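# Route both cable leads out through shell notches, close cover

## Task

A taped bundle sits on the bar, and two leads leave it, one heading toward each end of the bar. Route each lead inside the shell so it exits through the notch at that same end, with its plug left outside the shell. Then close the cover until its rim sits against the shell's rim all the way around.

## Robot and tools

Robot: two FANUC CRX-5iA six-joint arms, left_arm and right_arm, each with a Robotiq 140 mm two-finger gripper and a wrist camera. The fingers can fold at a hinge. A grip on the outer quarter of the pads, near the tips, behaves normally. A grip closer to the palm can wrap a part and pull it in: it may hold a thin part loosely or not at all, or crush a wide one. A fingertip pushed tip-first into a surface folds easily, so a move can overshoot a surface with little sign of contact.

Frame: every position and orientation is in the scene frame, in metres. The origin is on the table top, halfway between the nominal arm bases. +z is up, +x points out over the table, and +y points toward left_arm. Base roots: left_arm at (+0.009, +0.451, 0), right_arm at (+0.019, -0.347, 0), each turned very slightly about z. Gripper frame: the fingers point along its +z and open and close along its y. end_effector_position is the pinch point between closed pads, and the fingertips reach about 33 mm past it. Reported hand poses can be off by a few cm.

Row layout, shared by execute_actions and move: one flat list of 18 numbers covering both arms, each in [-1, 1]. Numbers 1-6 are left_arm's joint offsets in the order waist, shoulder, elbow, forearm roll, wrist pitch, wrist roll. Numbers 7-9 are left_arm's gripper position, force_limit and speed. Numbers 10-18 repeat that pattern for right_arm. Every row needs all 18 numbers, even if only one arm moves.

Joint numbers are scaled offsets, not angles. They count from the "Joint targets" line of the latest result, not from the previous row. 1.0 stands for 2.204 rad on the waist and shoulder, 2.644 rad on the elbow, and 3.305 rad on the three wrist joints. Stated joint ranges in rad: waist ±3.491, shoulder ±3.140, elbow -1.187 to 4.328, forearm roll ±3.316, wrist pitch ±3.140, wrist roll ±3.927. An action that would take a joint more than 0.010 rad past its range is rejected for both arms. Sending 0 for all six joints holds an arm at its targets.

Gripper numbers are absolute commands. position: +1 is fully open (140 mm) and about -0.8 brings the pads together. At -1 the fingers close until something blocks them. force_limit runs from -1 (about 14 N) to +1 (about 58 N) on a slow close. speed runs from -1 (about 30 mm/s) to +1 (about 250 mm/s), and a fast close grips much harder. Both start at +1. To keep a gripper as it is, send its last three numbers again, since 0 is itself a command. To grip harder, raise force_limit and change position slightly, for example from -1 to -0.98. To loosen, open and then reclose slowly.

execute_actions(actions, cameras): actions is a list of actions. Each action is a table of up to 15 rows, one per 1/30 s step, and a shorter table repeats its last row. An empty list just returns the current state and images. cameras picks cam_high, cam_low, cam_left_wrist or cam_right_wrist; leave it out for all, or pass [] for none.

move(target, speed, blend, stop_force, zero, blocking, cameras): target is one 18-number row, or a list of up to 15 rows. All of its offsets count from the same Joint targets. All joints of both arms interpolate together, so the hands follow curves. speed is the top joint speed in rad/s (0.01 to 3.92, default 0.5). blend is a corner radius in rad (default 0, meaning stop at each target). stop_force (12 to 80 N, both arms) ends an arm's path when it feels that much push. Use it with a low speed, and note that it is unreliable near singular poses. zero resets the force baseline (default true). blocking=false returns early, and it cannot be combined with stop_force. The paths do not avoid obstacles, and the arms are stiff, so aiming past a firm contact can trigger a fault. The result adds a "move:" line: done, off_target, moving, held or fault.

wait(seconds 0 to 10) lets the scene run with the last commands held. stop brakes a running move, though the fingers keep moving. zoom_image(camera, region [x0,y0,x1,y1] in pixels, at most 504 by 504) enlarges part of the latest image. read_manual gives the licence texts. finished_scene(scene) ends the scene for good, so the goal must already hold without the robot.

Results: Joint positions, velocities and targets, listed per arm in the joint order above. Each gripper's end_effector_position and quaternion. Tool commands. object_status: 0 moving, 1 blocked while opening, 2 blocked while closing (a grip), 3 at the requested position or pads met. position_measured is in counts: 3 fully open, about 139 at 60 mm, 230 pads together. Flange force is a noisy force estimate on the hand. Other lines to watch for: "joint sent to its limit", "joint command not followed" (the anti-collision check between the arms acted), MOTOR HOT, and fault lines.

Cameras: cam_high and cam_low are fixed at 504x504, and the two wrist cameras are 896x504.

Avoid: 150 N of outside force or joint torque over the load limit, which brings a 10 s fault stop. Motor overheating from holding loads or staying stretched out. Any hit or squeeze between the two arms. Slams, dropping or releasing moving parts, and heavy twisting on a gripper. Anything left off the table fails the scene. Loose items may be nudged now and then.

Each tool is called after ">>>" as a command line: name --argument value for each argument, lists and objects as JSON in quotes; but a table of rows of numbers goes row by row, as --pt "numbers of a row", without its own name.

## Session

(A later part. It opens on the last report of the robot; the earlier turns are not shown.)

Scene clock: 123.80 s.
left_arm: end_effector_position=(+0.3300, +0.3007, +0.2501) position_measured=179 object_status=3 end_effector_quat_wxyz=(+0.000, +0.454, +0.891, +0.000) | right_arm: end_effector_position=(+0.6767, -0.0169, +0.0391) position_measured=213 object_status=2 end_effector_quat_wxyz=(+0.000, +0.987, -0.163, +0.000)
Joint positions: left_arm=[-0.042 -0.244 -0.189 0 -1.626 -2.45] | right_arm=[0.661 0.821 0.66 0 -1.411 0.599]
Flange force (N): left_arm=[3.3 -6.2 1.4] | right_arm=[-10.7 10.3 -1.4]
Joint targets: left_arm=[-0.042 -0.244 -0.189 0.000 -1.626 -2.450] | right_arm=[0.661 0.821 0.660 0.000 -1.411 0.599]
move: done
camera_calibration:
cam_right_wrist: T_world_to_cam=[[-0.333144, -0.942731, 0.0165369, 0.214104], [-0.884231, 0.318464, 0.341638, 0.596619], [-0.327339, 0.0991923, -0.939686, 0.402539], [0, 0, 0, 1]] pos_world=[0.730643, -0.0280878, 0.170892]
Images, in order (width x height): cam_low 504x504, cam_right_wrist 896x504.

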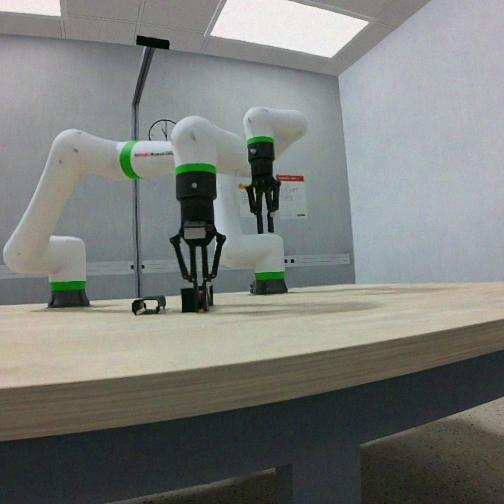

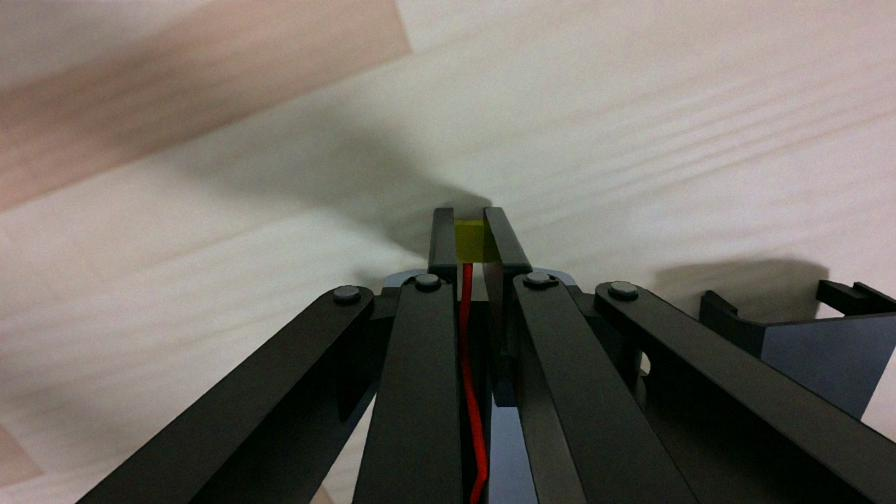

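>>> move --target '[0,0,0,0,0,0,-0.4,-1,-1,0,0,0,0,0,0,-0.4,-1,-1]' --cameras '["cam_right_wrist"]'

>>> wait --seconds 0.4 --cameras '["cam_right_wrist"]'

>>> move --target '[0,0,0,0,0,0,-0.4,-1,-1,0,-0.0077,0.0783,0,-0.0674,0,-0.4,-1,-1]' --speed 0.15

Scene clock: 125.77 s.
left_arm: end_effector_position=(+0.3300, +0.3007, +0.2501) position_measured=179 object_status=3 end_effector_quat_wxyz=(+0.000, +0.454, +0.891, +0.000) | right_arm: end_effector_position=(+0.6767, -0.0169, +0.0391) position_measured=179 object_status=0 end_effector_quat_wxyz=(+0.000, +0.987, -0.163, +0.000)
Joint positions: left_arm=[-0.042 -0.244 -0.189 0 -1.626 -2.45] | right_arm=[0.661 0.821 0.66 0 -1.411 0.599]
Flange force (N): left_arm=[3.2 -6.6 1.3] | right_arm=[-10.0 10.1 -1.7]
Joint targets: left_arm=[-0.042 -0.244 -0.189 0.000 -1.626 -2.450] | right_arm=[0.661 0.821 0.660 0.000 -1.411 0.599]
move: done
camera_calibration:
cam_right_wrist: T_world_to_cam=[[-0.333144, -0.942731, 0.0165369, 0.214104], [-0.884231, 0.318464, 0.341638, 0.596619], [-0.327339, 0.0991923, -0.939686, 0.402539], [0, 0, 0, 1]] pos_world=[0.730643, -0.0280878, 0.170892]
Images, in order (width x height): cam_right_wrist 896x504.

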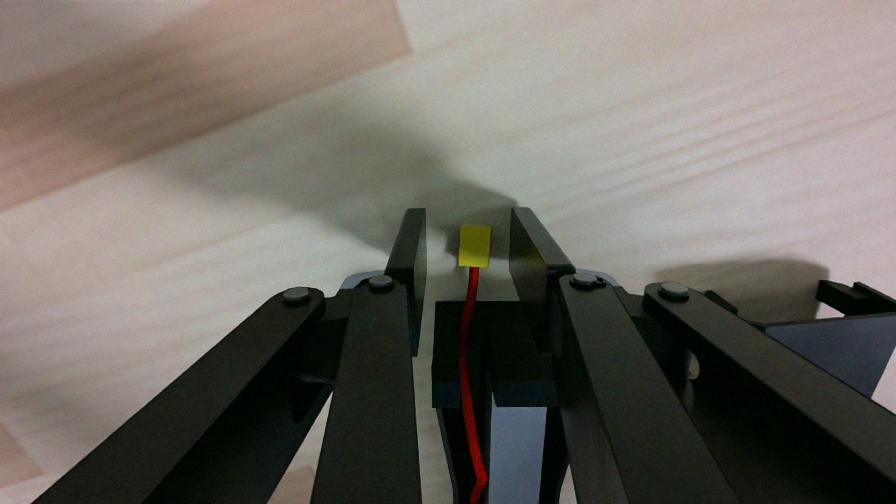

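Scene clock: 126.17 s.
left_arm: end_effector_position=(+0.3300, +0.3007, +0.2501) position_measured=179 object_status=3 end_effector_quat_wxyz=(+0.000, +0.454, +0.891, +0.000) | right_arm: end_effector_position=(+0.6767, -0.0169, +0.0391) position_measured=179 object_status=3 end_effector_quat_wxyz=(+0.000, +0.987, -0.163, +0.000)
Joint positions: left_arm=[-0.042 -0.244 -0.189 0 -1.626 -2.45] | right_arm=[0.661 0.821 0.66 0 -1.411 0.599]
Flange force (N): left_arm=[2.9 -6.7 1.8] | right_arm=[-10.1 10.0 -1.9]
Joint targets: left_arm=[-0.042 -0.244 -0.189 0.000 -1.626 -2.450] | right_arm=[0.661 0.821 0.660 0.000 -1.411 0.599]
Tool commands: left_gripper/position=-0.4 left_gripper/force_limit=-1.0 left_gripper/speed=-1.0 right_gripper/position=-0.4 right_gripper/force_limit=-1.0 right_gripper/speed=-1.0
wait: 0.40 s; at rest by 0.17 s
camera_calibration:
cam_right_wrist: T_world_to_cam=[[-0.333144, -0.942731, 0.0165369, 0.214104], [-0.884231, 0.318464, 0.341638, 0.596619], [-0.327339, 0.0991923, -0.939686, 0.402539], [0, 0, 0, 1]] pos_world=[0.730643, -0.0280878, 0.170892]
Images, in order (width x height): cam_right_wrist 896x504.

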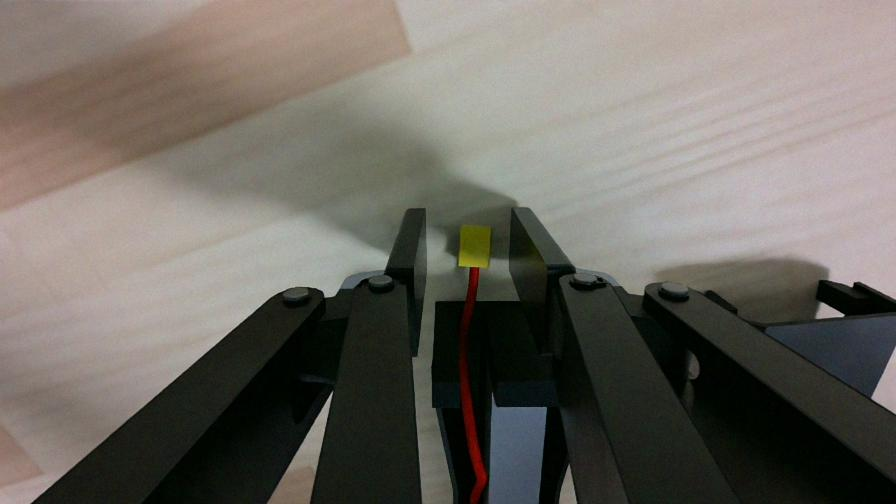

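Scene clock: 127.97 s.
left_arm: end_effector_position=(+0.3300, +0.3007, +0.2501) position_measured=179 object_status=3 end_effector_quat_wxyz=(+0.000, +0.454, +0.891, +0.000) | right_arm: end_effector_position=(+0.6769, -0.0167, +0.1402) position_measured=179 object_status=3 end_effector_quat_wxyz=(+0.000, +0.987, -0.163, +0.000)
Joint positions: left_arm=[-0.042 -0.244 -0.189 0 -1.626 -2.45] | right_arm=[0.661 0.804 0.867 0 -1.633 0.599]
Flange force (N): left_arm=[2.6 -6.5 1.5] | right_arm=[-12.1 12.4 1.8]
Joint targets: left_arm=[-0.042 -0.244 -0.189 0.000 -1.626 -2.450] | right_arm=[0.661 0.804 0.867 0.000 -1.633 0.599]
move: done
camera_calibration:
cam_left_wrist: T_world_to_cam=[[0.800001, 0.599988, -0.00360751, -0.434126], [0.566112, -0.752813, 0.335842, -0.0398336], [0.198785, -0.270716, -0.941912, 0.394193], [0, 0, 0, 1]] pos_world=[0.291492, 0.337197, 0.383106]
cam_right_wrist: T_world_to_cam=[[-0.333109, -0.942761, 0.0154615, 0.212826], [-0.884618, 0.318156, 0.340922, 0.562572], [-0.326327, 0.0998868, -0.939964, 0.497014], [0, 0, 0, 1]] pos_world=[0.730744, -0.0279868, 0.272091]

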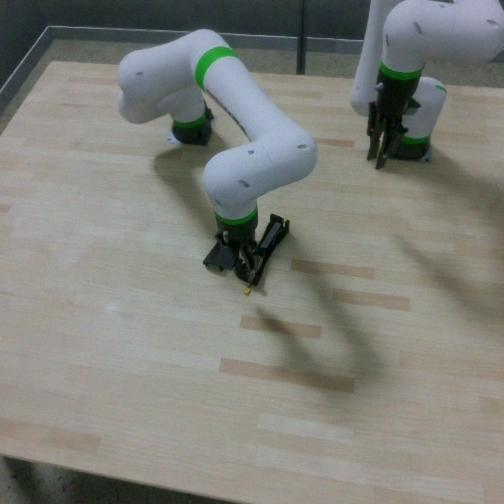

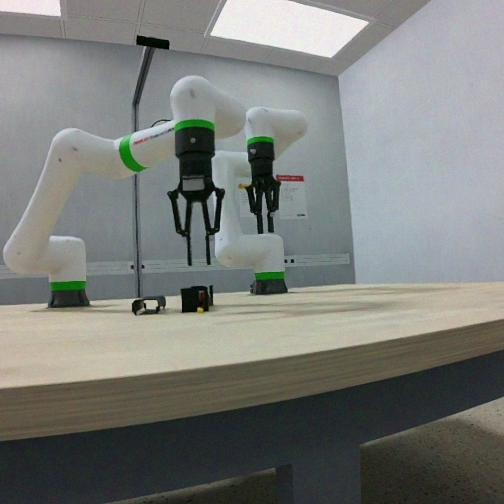

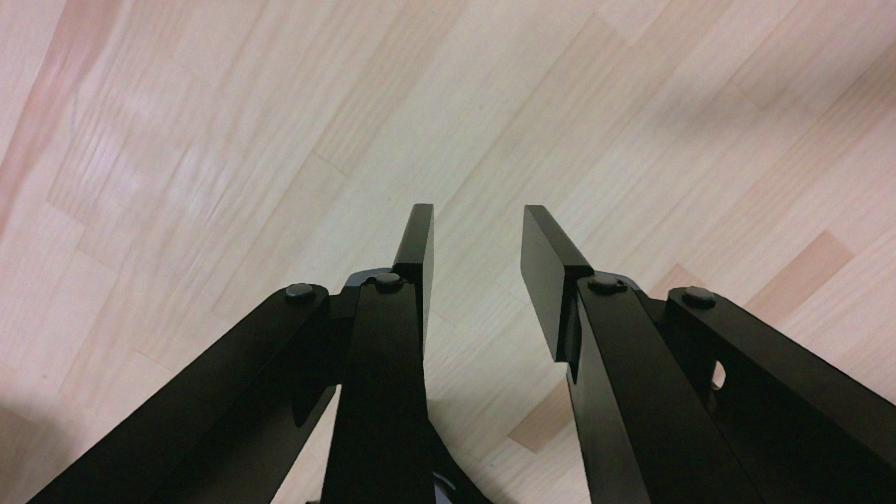

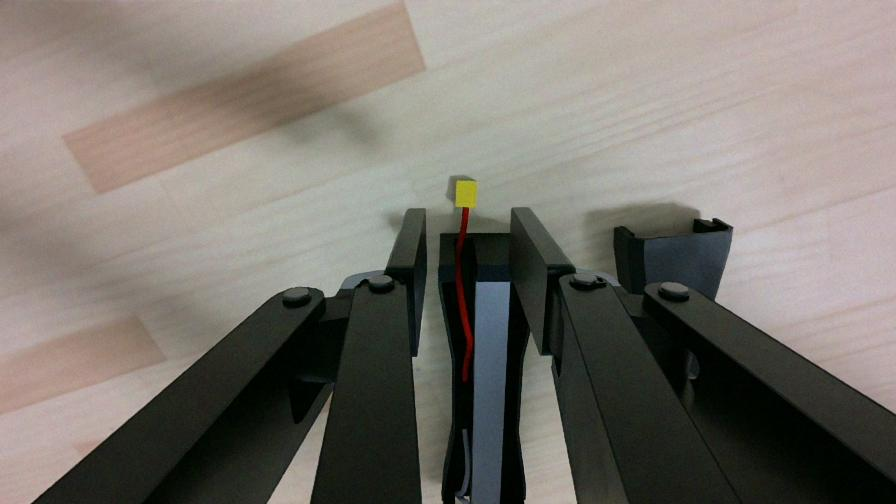

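>>> zoom_image --camera "cam_right_wrist" --region '[410, 170, 550, 330]'

>>> zoom_image --camera "cam_right_wrist" --region '[410, 330, 570, 504]'

>>> zoom_image --camera "cam_low" --region '[165, 275, 255, 325]'

>>> zoom_image --camera "cam_high" --region '[230, 200, 310, 300]'

Scaled by 3.150 from the camera's 896x504 image, which has a finer 1280x720 frame.

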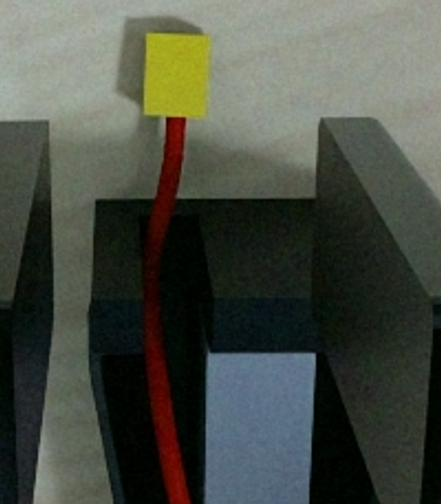

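Scaled by 2.897 from the camera's 896x504 image, which has a finer 1280x720 frame.

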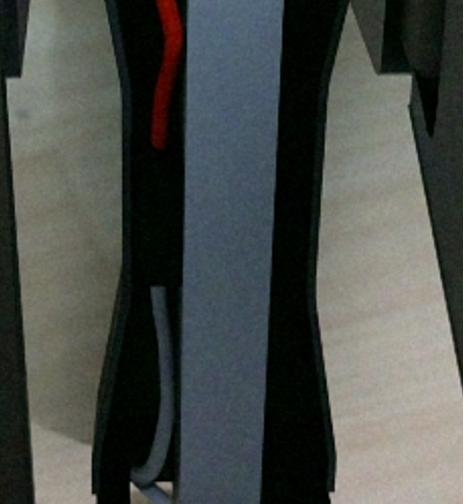

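Scaled by 5.600 from the camera's 504x504 image, which has a finer 720x720 frame.

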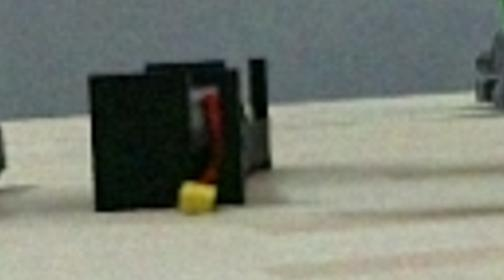

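Scaled by 5.040 from the camera's 504x504 image, which has a finer 720x720 frame.

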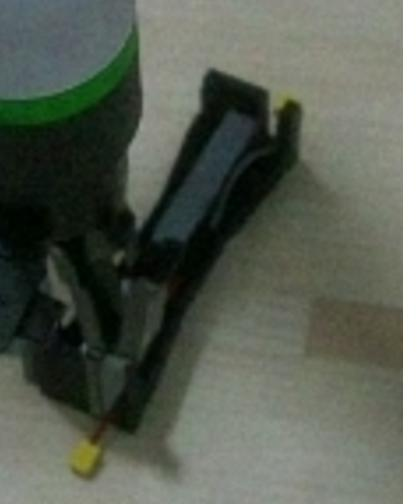

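>>> move --target '[-0.0957,0.1485,0.0879,0,0.0287,-0.0363,-0.4,-1,-1,0.0172,-0.2443,-0.2488,0,0.0358,0.0167,0.229,-1,0]' --speed 0.6

>>> zoom_image --camera "cam_left_wrist" --region '[380, 240, 600, 420]'

>>> zoom_image --camera "cam_right_wrist" --region '[330, 130, 600, 400]'

Scene clock: 132.77 s.
left_arm: end_effector_position=(+0.4198, +0.2007, +0.2201) position_measured=179 object_status=3 end_effector_quat_wxyz=(+0.000, +0.595, +0.804, +0.000) | right_arm: end_effector_position=(+0.5180, -0.1103, +0.1999) position_measured=100 object_status=3 end_effector_quat_wxyz=(+0.000, +0.993, -0.117, +0.000)
Joint positions: left_arm=[-0.253 0.083 0.043 0 -1.531 -2.57] | right_arm=[0.699 0.265 0.209 0 -1.515 0.655]
Flange force (N): left_arm=[3.4 -6.9 0.9] | right_arm=[-6.4 5.7 0.4]
Joint targets: left_arm=[-0.253 0.083 0.043 0.000 -1.531 -2.570] | right_arm=[0.699 0.265 0.209 0.000 -1.515 0.655]
move: done
camera_calibration:
cam_left_wrist: T_world_to_cam=[[0.95152, 0.307565, -0.0035564, -0.450996], [0.29083, -0.895862, 0.335931, -0.011751], [0.100134, -0.320679, -0.94188, 0.372513], [0, 0, 0, 1]] pos_world=[0.395248, 0.24764, 0.353206]
cam_right_wrist: T_world_to_cam=[[-0.244073, -0.969617, 0.0164495, 0.0214467], [-0.909996, 0.234861, 0.341684, 0.435257], [-0.335166, 0.0684268, -0.939671, 0.511631], [0, 0, 0, 1]] pos_world=[0.572798, -0.116439, 0.331692]

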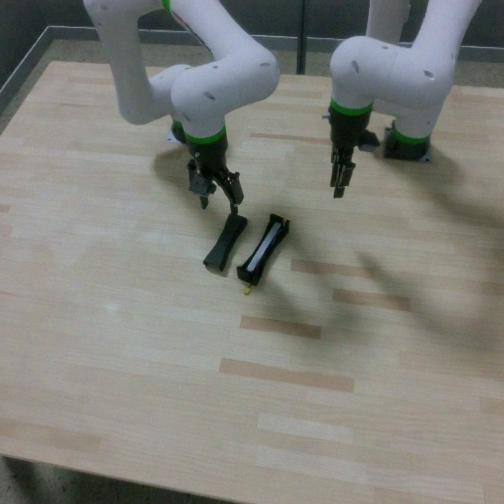

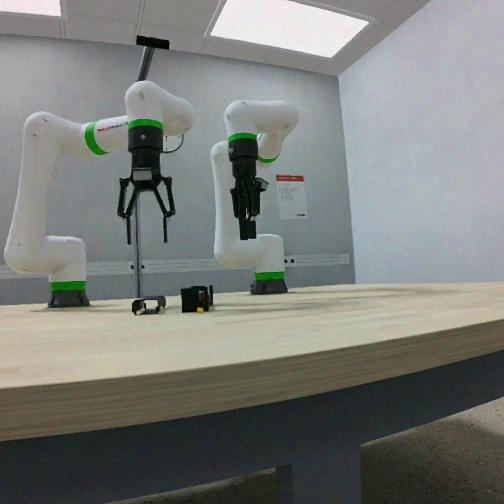

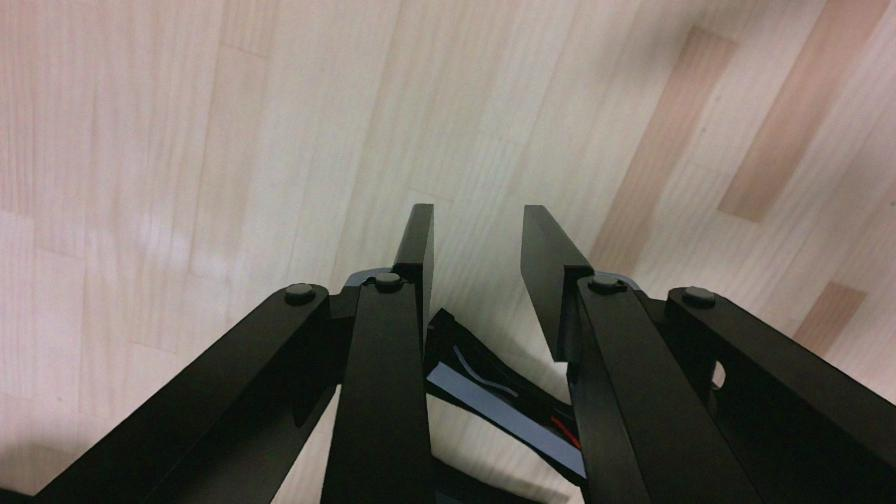

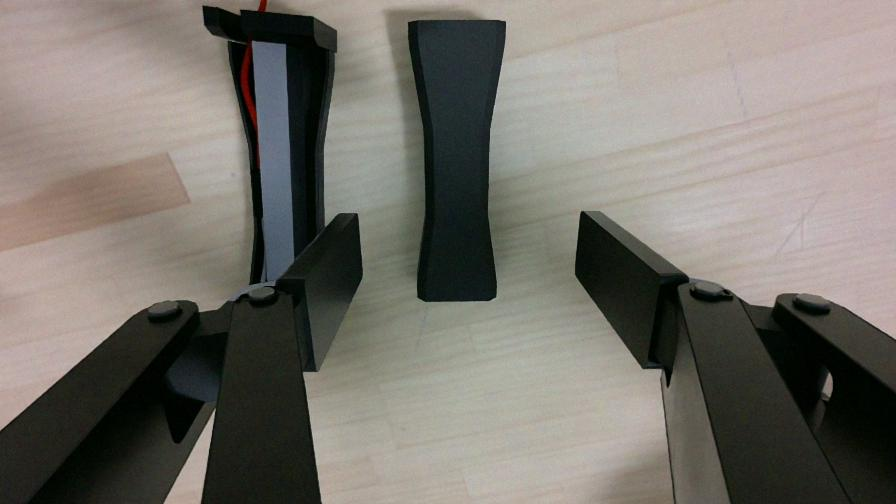

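Scaled by 2.291 from the camera's 896x504 image, which has a finer 1280x720 frame.

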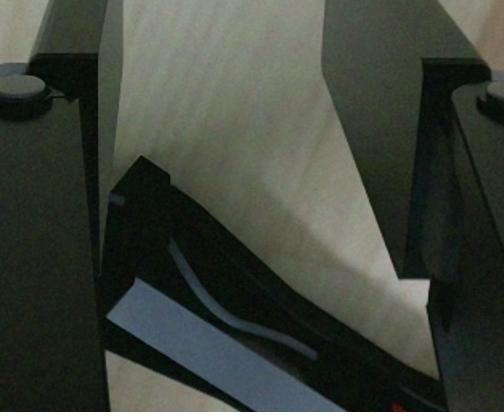

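Scaled by 1.867 from the camera's 896x504 image, which has a finer 1280x720 frame.

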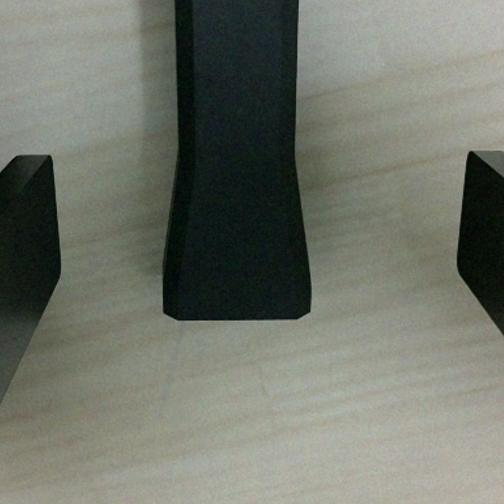

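>>> move --target '[0,0,0,0,0,0,-0.4,-1,-1,-0.0001,0.0269,-0.0699,0,0.0739,-0.0015,0.229,-1,0]' --speed 0.3 --cameras '["cam_right_wrist"]'

>>> zoom_image --camera "cam_right_wrist" --region '[300, 0, 620, 320]'

Scene clock: 140.23 s.
left_arm: end_effector_position=(+0.4198, +0.2007, +0.2201) position_measured=179 object_status=3 end_effector_quat_wxyz=(+0.000, +0.595, +0.804, +0.000) | right_arm: end_effector_position=(+0.5217, -0.1075, +0.0898) position_measured=100 object_status=3 end_effector_quat_wxyz=(+0.000, +0.993, -0.120, +0.000)
Joint positions: left_arm=[-0.253 0.083 0.043 0 -1.531 -2.57] | right_arm=[0.699 0.325 0.024 0 -1.271 0.65]
Flange force (N): left_arm=[3.2 -7.3 0.8] | right_arm=[-6.3 4.8 -1.9]
Joint targets: left_arm=[-0.253 0.083 0.043 0.000 -1.531 -2.570] | right_arm=[0.699 0.325 0.024 0.000 -1.271 0.650]
move: done
camera_calibration:
cam_right_wrist: T_world_to_cam=[[-0.249154, -0.968325, 0.0164283, 0.029661], [-0.908822, 0.239637, 0.341491, 0.475559], [-0.334611, 0.0701535, -0.939741, 0.409132], [0, 0, 0, 1]] pos_world=[0.576489, -0.113942, 0.221592]
Images, in order (width x height): cam_right_wrist 896x504.

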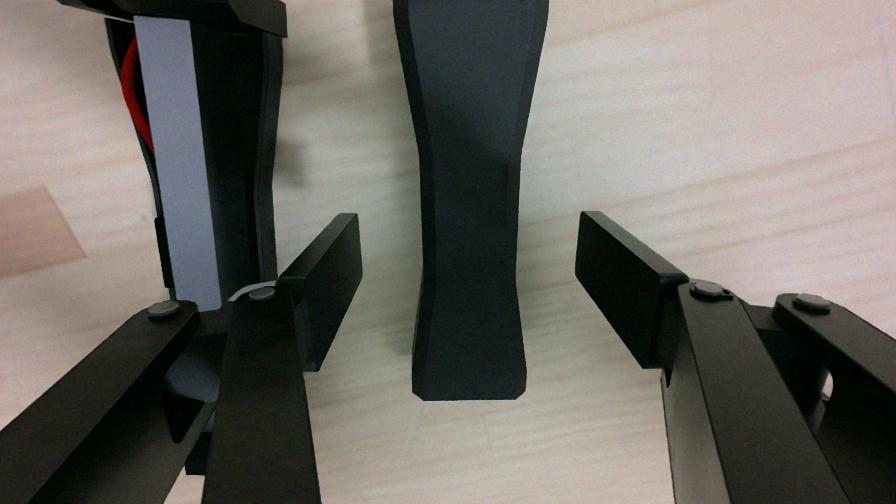

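Scaled by 1.575 from the camera's 896x504 image, which has a finer 1280x720 frame.

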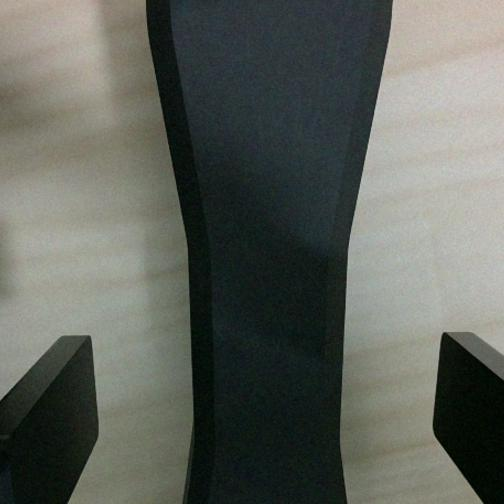

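>>> move --target '[0,0,0,0,0,0,-0.4,-1,-1,0,0.0159,-0.0221,0,0.0286,0,0.229,-1,0]' --speed 0.2 --cameras '["cam_right_wrist"]'

>>> move --target '[0,0,0,0,0,0,-0.4,-1,-1,0,0,0,0,0,0,-1,-1,-1]' --cameras '["cam_right_wrist"]'

>>> wait --seconds 1.2

Scene clock: 142.03 s.
left_arm: end_effector_position=(+0.4198, +0.2007, +0.2201) position_measured=179 object_status=3 end_effector_quat_wxyz=(+0.000, +0.595, +0.804, +0.000) | right_arm: end_effector_position=(+0.5219, -0.1073, +0.0472) position_measured=100 object_status=3 end_effector_quat_wxyz=(+0.000, +0.993, -0.120, +0.000)
Joint positions: left_arm=[-0.253 0.083 0.043 0 -1.531 -2.57] | right_arm=[0.699 0.36 -0.034 0 -1.176 0.65]
Flange force (N): left_arm=[3.4 -7.0 0.9] | right_arm=[-6.1 5.0 -2.5]
Joint targets: left_arm=[-0.253 0.083 0.043 0.000 -1.531 -2.570] | right_arm=[0.699 0.360 -0.034 0.000 -1.176 0.650]
move: done
camera_calibration:
cam_right_wrist: T_world_to_cam=[[-0.249233, -0.968321, 0.0154444, 0.0306793], [-0.90906, 0.239419, 0.341011, 0.490248], [-0.333905, 0.070951, -0.939933, 0.368904], [0, 0, 0, 1]] pos_world=[0.57649, -0.113841, 0.179091]
Images, in order (width x height): cam_right_wrist 896x504.

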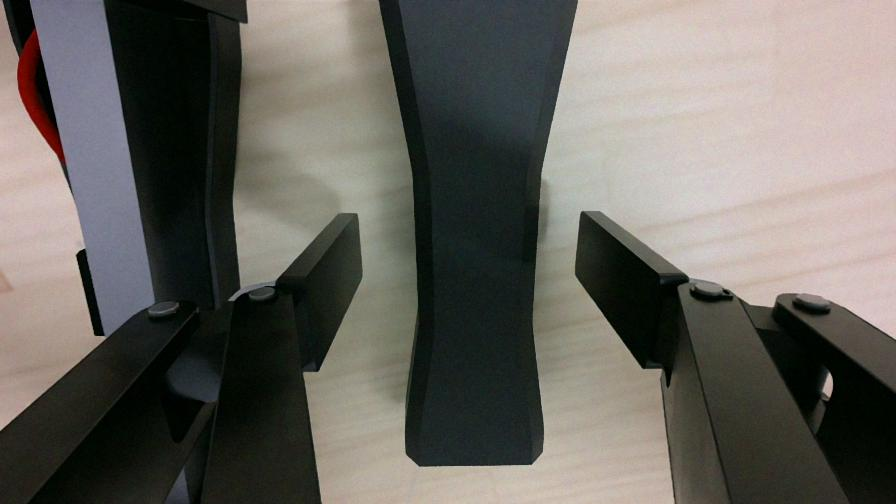

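Scene clock: 143.50 s.
left_arm: end_effector_position=(+0.4198, +0.2007, +0.2201) position_measured=179 object_status=3 end_effector_quat_wxyz=(+0.000, +0.595, +0.804, +0.000) | right_arm: end_effector_position=(+0.5219, -0.1073, +0.0472) position_measured=160 object_status=0 end_effector_quat_wxyz=(+0.000, +0.993, -0.120, +0.000)
Joint positions: left_arm=[-0.253 0.083 0.043 0 -1.531 -2.57] | right_arm=[0.699 0.36 -0.034 0 -1.176 0.65]
Flange force (N): left_arm=[3.2 -6.9 0.6] | right_arm=[-7.1 4.6 -9.3]
Joint targets: left_arm=[-0.253 0.083 0.043 0.000 -1.531 -2.570] | right_arm=[0.699 0.360 -0.034 0.000 -1.176 0.650]
move: done
camera_calibration:
cam_right_wrist: T_world_to_cam=[[-0.249201, -0.968327, 0.0155355, 0.0305485], [-0.909068, 0.239421, 0.340988, 0.490315], [-0.333907, 0.0708516, -0.939939, 0.368808], [0, 0, 0, 1]] pos_world=[0.57649, -0.113941, 0.178991]
Images, in order (width x height): cam_right_wrist 896x504.

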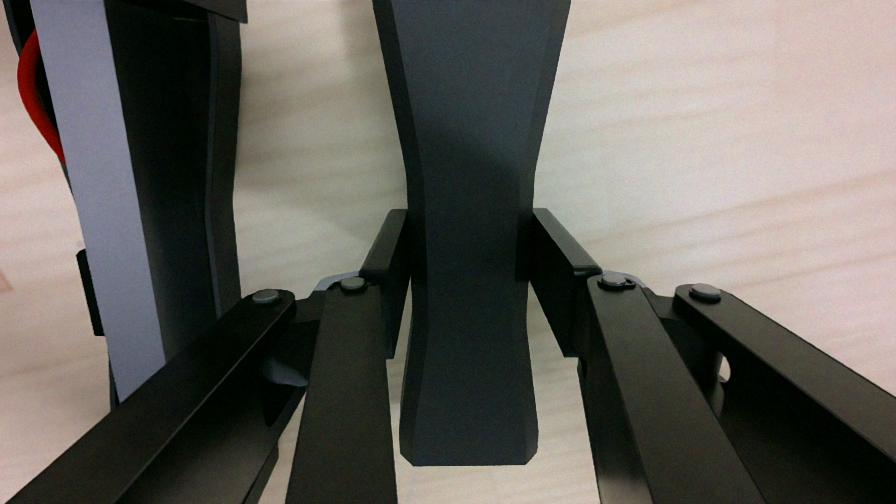

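Scene clock: 144.70 s.
left_arm: end_effector_position=(+0.4198, +0.2007, +0.2201) position_measured=179 object_status=3 end_effector_quat_wxyz=(+0.000, +0.595, +0.804, +0.000) | right_arm: end_effector_position=(+0.5219, -0.1073, +0.0472) position_measured=160 object_status=2 end_effector_quat_wxyz=(+0.000, +0.993, -0.120, +0.000)
Joint positions: left_arm=[-0.253 0.083 0.043 0 -1.531 -2.57] | right_arm=[0.699 0.36 -0.034 0 -1.176 0.65]
Flange force (N): left_arm=[3.4 -7.1 0.8] | right_arm=[-6.3 3.9 -9.0]
Joint targets: left_arm=[-0.253 0.083 0.043 0.000 -1.531 -2.570] | right_arm=[0.699 0.360 -0.034 0.000 -1.176 0.650]
Tool commands: left_gripper/position=-0.4 left_gripper/force_limit=-1.0 left_gripper/speed=-1.0 right_gripper/position=-1.0 right_gripper/force_limit=-1.0 right_gripper/speed=-1.0
wait: 1.20 s; at rest by 0.17 s
camera_calibration:
cam_left_wrist: T_world_to_cam=[[0.95152, 0.307565, -0.0035564, -0.450996], [0.29083, -0.895862, 0.335931, -0.011751], [0.100134, -0.320679, -0.94188, 0.372513], [0, 0, 0, 1]] pos_world=[0.395248, 0.24764, 0.353206]
cam_right_wrist: T_world_to_cam=[[-0.249201, -0.968327, 0.0155355, 0.0305485], [-0.909068, 0.239421, 0.340988, 0.490315], [-0.333907, 0.0708516, -0.939939, 0.368808], [0, 0, 0, 1]] pos_world=[0.57649, -0.113941, 0.178991]

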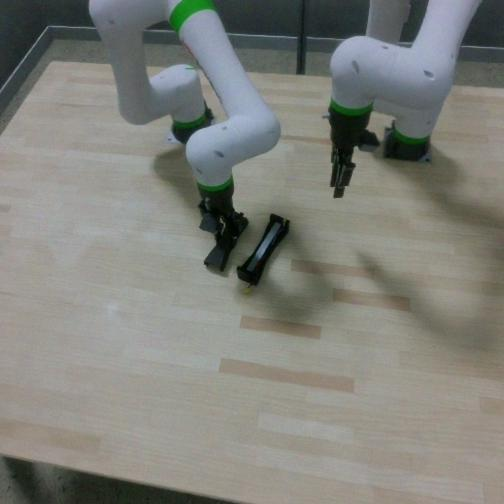

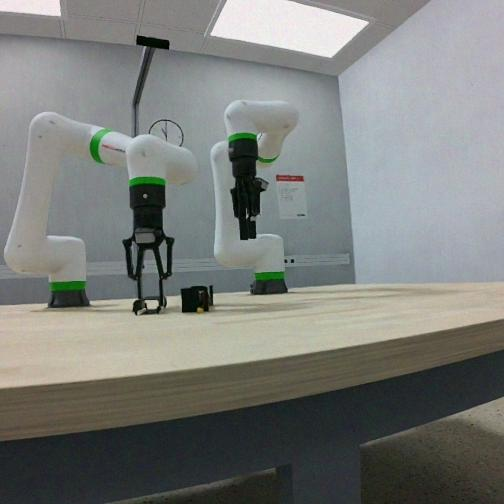

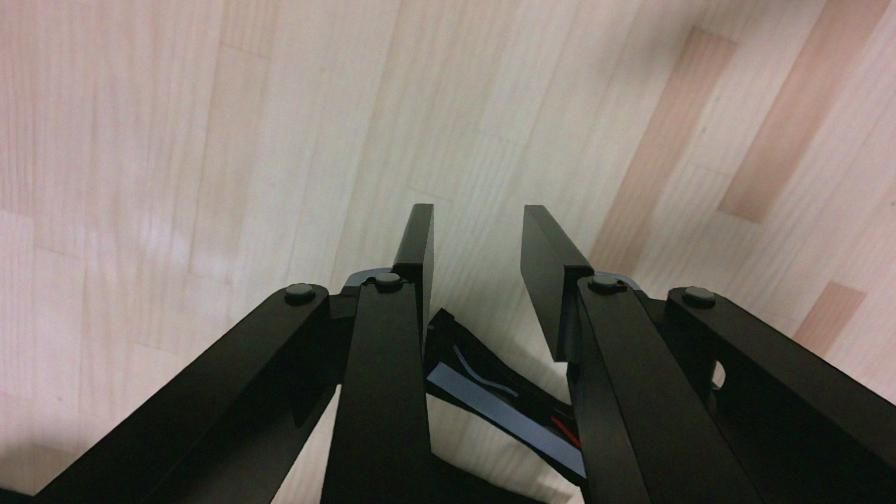

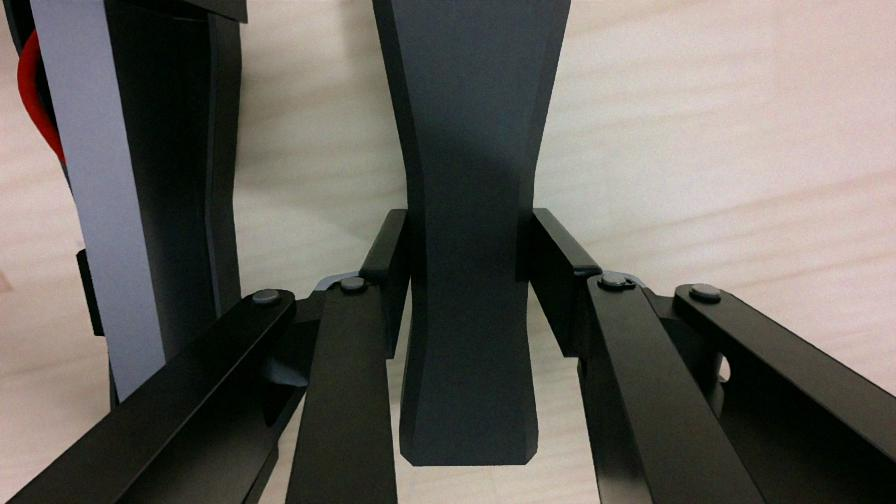

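>>> move --pt "-0.097 -0.2626 -0.3232 0 0.3212 0.3023 1 -1 0 0 -0.0297 0.0527 0 -0.0622 0 -1 -1 -1" --pt "-0.097 -0.2626 -0.3232 0 0.3212 0.3023 1 -1 0 0.0613 0.0561 0.1504 0 -0.0831 -0.0676 -1 -1 -1" --speed '[0.5,0.3]' --blend '[0.02,0]'

Scene clock: 156.77 s.
left_arm: end_effector_position=(+0.3593, +0.1181, +0.1602) position_measured=3 object_status=3 end_effector_quat_wxyz=(+0.371, +0.223, +0.896, -0.093) | right_arm: end_effector_position=(+0.5369, +0.0134, +0.1401) position_measured=160 object_status=2 end_effector_quat_wxyz=(+0.000, +0.987, -0.164, +0.000)
Joint positions: left_arm=[-0.467 -0.496 -0.811 0 -0.47 -1.571] | right_arm=[0.834 0.483 0.363 0 -1.451 0.426]
Flange force (N): left_arm=no reading | right_arm=[-7.1 9.4 0.8]
Joint targets: left_arm=[-0.467 -0.496 -0.811 0.000 -0.470 -1.571] | right_arm=[0.834 0.483 0.364 0.000 -1.451 0.426]
move: done
camera_calibration:
cam_left_wrist: T_world_to_cam=[[0.461266, 0.887159, -0.0135257, -0.258961], [0.385765, -0.186798, 0.903489, -0.256767], [0.799012, -0.421966, -0.428398, -0.0257963], [0, 0, 0, 1]] pos_world=[0.239113, 0.170891, 0.217432]
cam_right_wrist: T_world_to_cam=[[-0.333606, -0.942576, 0.0160324, 0.194741], [-0.884238, 0.318765, 0.341339, 0.428965], [-0.326848, 0.0996963, -0.939804, 0.44843], [0, 0, 0, 1]] pos_world=[0.590843, 0.00211244, 0.271892]

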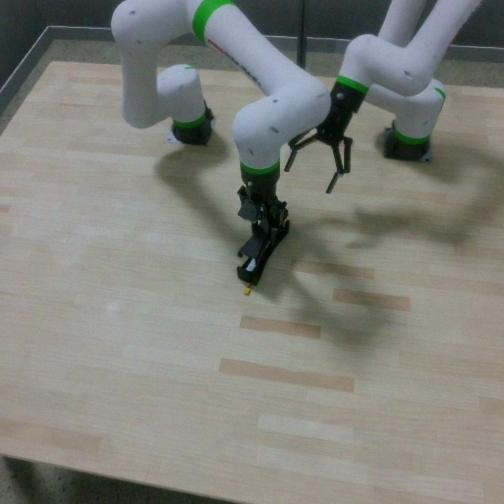

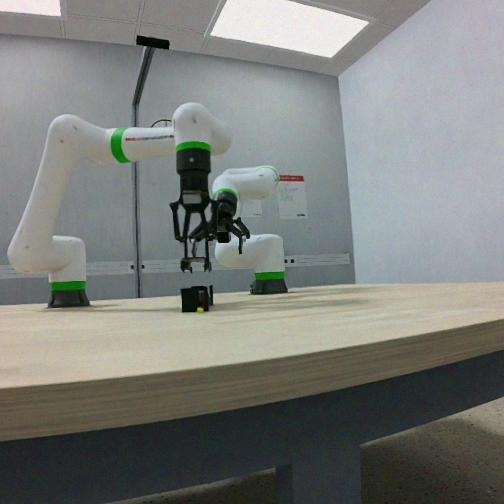

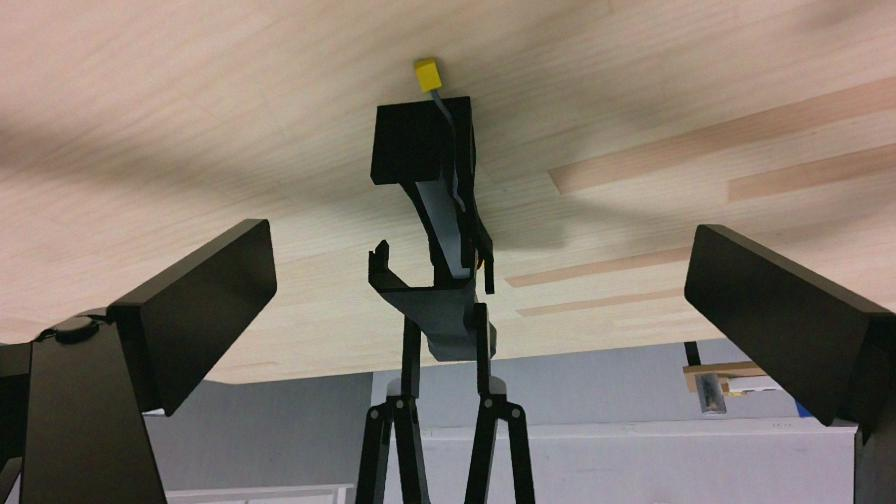

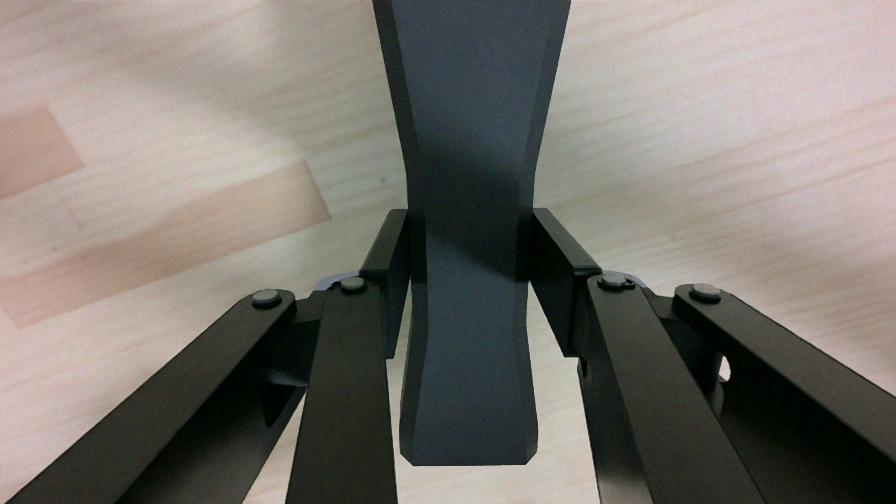

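>>> zoom_image --camera "cam_left_wrist" --region '[340, 40, 540, 240]'

>>> zoom_image --camera "cam_left_wrist" --region '[340, 180, 540, 380]'

>>> zoom_image --camera "cam_low" --region '[165, 240, 245, 320]'

>>> zoom_image --camera "cam_high" --region '[225, 200, 305, 300]'

Scaled by 2.520 from the camera's 896x504 image, which has a finer 1280x720 frame.

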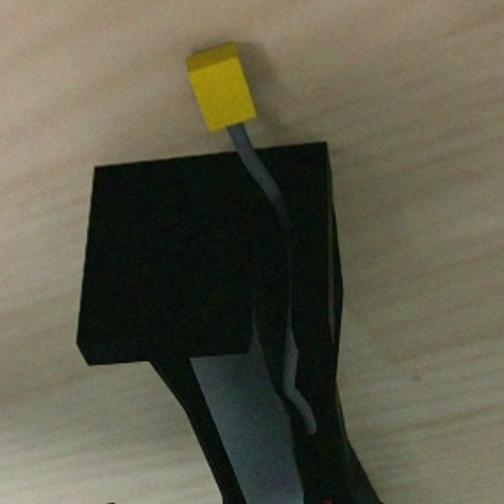

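Scaled by 2.520 from the camera's 896x504 image, which has a finer 1280x720 frame.

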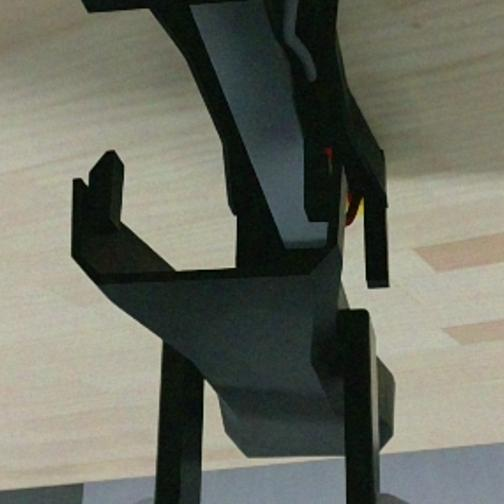

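Scaled by 6.300 from the camera's 504x504 image, which has a finer 720x720 frame.

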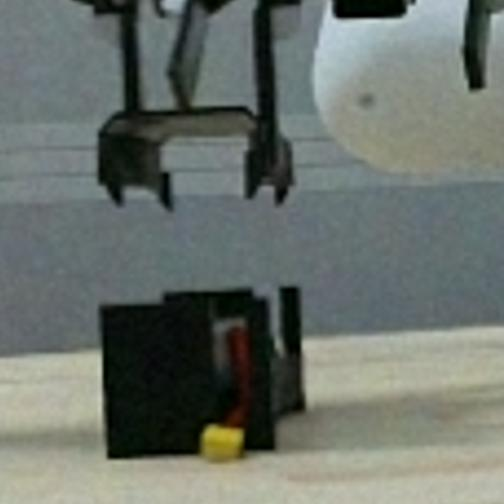

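Scaled by 5.040 from the camera's 504x504 image, which has a finer 720x720 frame.

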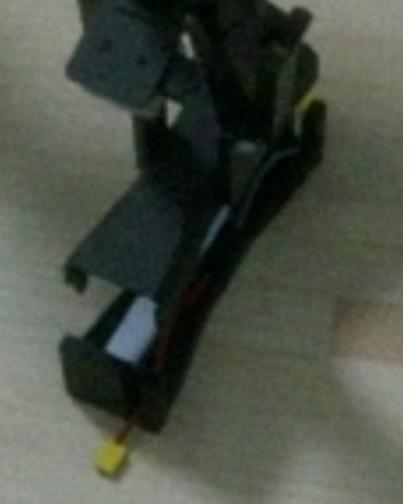

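>>> move --target '[0,0,0,0,0,0,1,-1,0,0,0.0063,-0.0222,0,0.0217,0,-1,-1,-1]' --speed 0.1

>>> zoom_image --camera "cam_left_wrist" --region '[350, 140, 510, 300]'

>>> zoom_image --camera "cam_low" --region '[165, 250, 245, 320]'

>>> zoom_image --camera "cam_high" --region '[225, 210, 305, 300]'

Scene clock: 163.30 s.
left_arm: end_effector_position=(+0.3593, +0.1181, +0.1602) position_measured=3 object_status=3 end_effector_quat_wxyz=(+0.371, +0.223, +0.896, -0.093) | right_arm: end_effector_position=(+0.5368, +0.0134, +0.1066) position_measured=160 object_status=2 end_effector_quat_wxyz=(+0.000, +0.987, -0.164, +0.000)
Joint positions: left_arm=[-0.467 -0.496 -0.811 0 -0.47 -1.571] | right_arm=[0.834 0.497 0.305 0 -1.379 0.426]
Flange force (N): left_arm=no reading | right_arm=[-6.3 8.6 -0.3]
Joint targets: left_arm=[-0.467 -0.496 -0.811 0.000 -0.470 -1.571] | right_arm=[0.834 0.497 0.305 0.000 -1.379 0.426]
move: done
camera_calibration:
cam_left_wrist: T_world_to_cam=[[0.461266, 0.887159, -0.0135257, -0.258961], [0.385765, -0.186798, 0.903489, -0.256767], [0.799012, -0.421966, -0.428398, -0.0257963], [0, 0, 0, 1]] pos_world=[0.239113, 0.170891, 0.217432]
cam_right_wrist: T_world_to_cam=[[-0.333578, -0.942572, 0.0168393, 0.195068], [-0.884031, 0.318965, 0.341688, 0.440193], [-0.327437, 0.0990933, -0.939662, 0.417263], [0, 0, 0, 1]] pos_world=[0.590842, 0.00211162, 0.238392]

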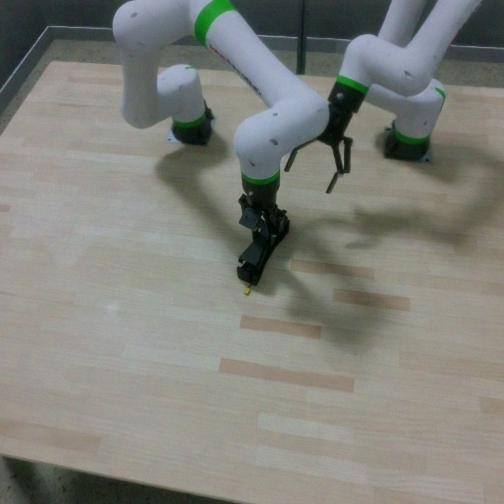

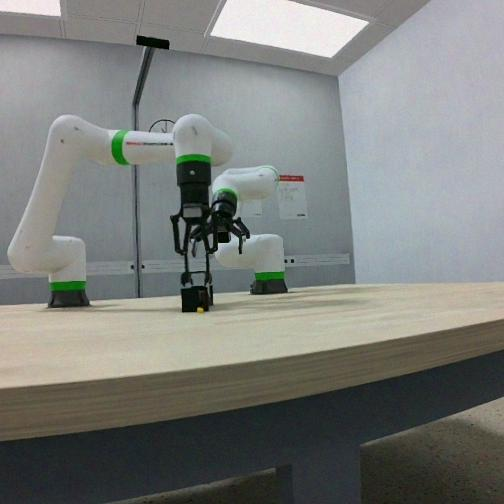

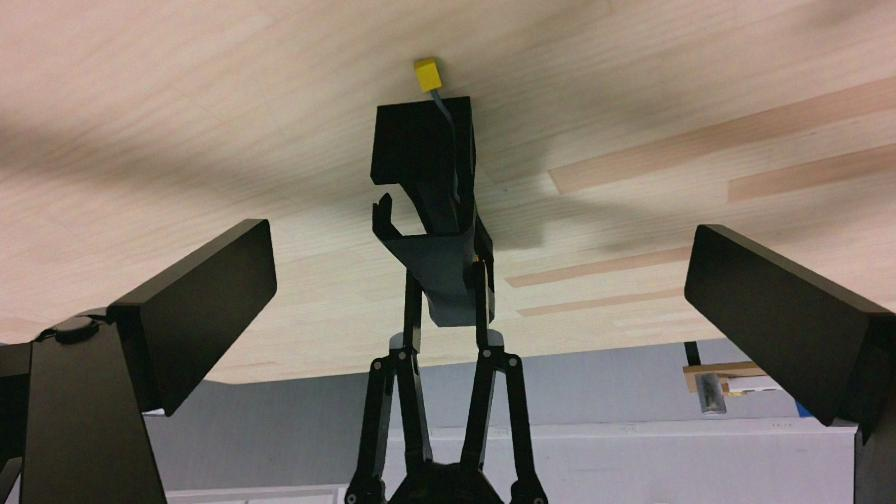

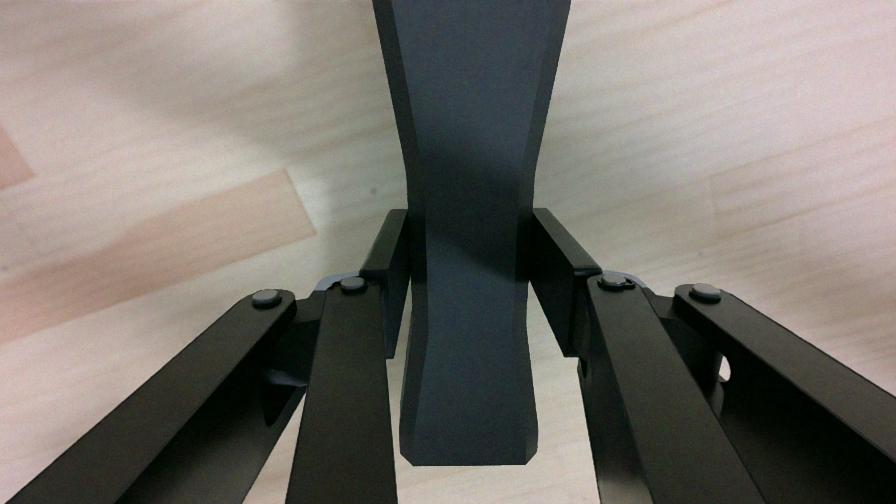

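Scaled by 3.150 from the camera's 896x504 image, which has a finer 1280x720 frame.

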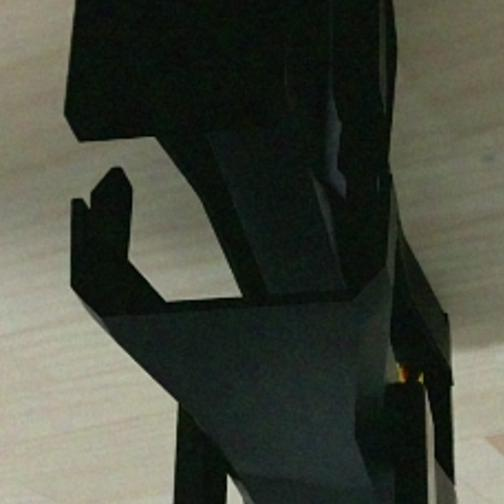

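Scaled by 6.300 from the camera's 504x504 image, which has a finer 720x720 frame.

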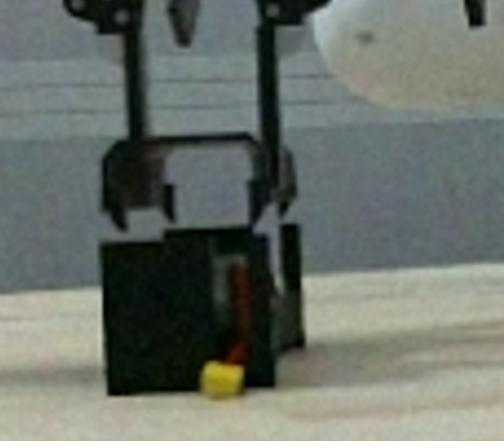

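Scaled by 5.600 from the camera's 504x504 image, which has a finer 720x720 frame.

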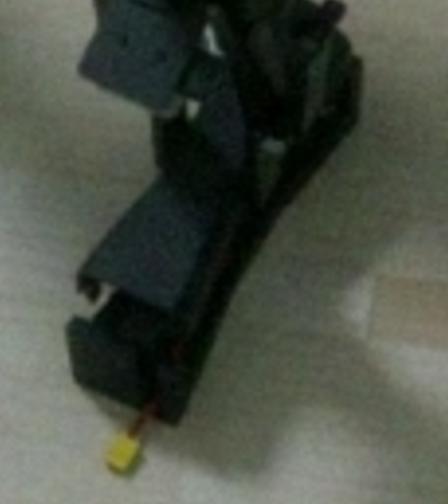

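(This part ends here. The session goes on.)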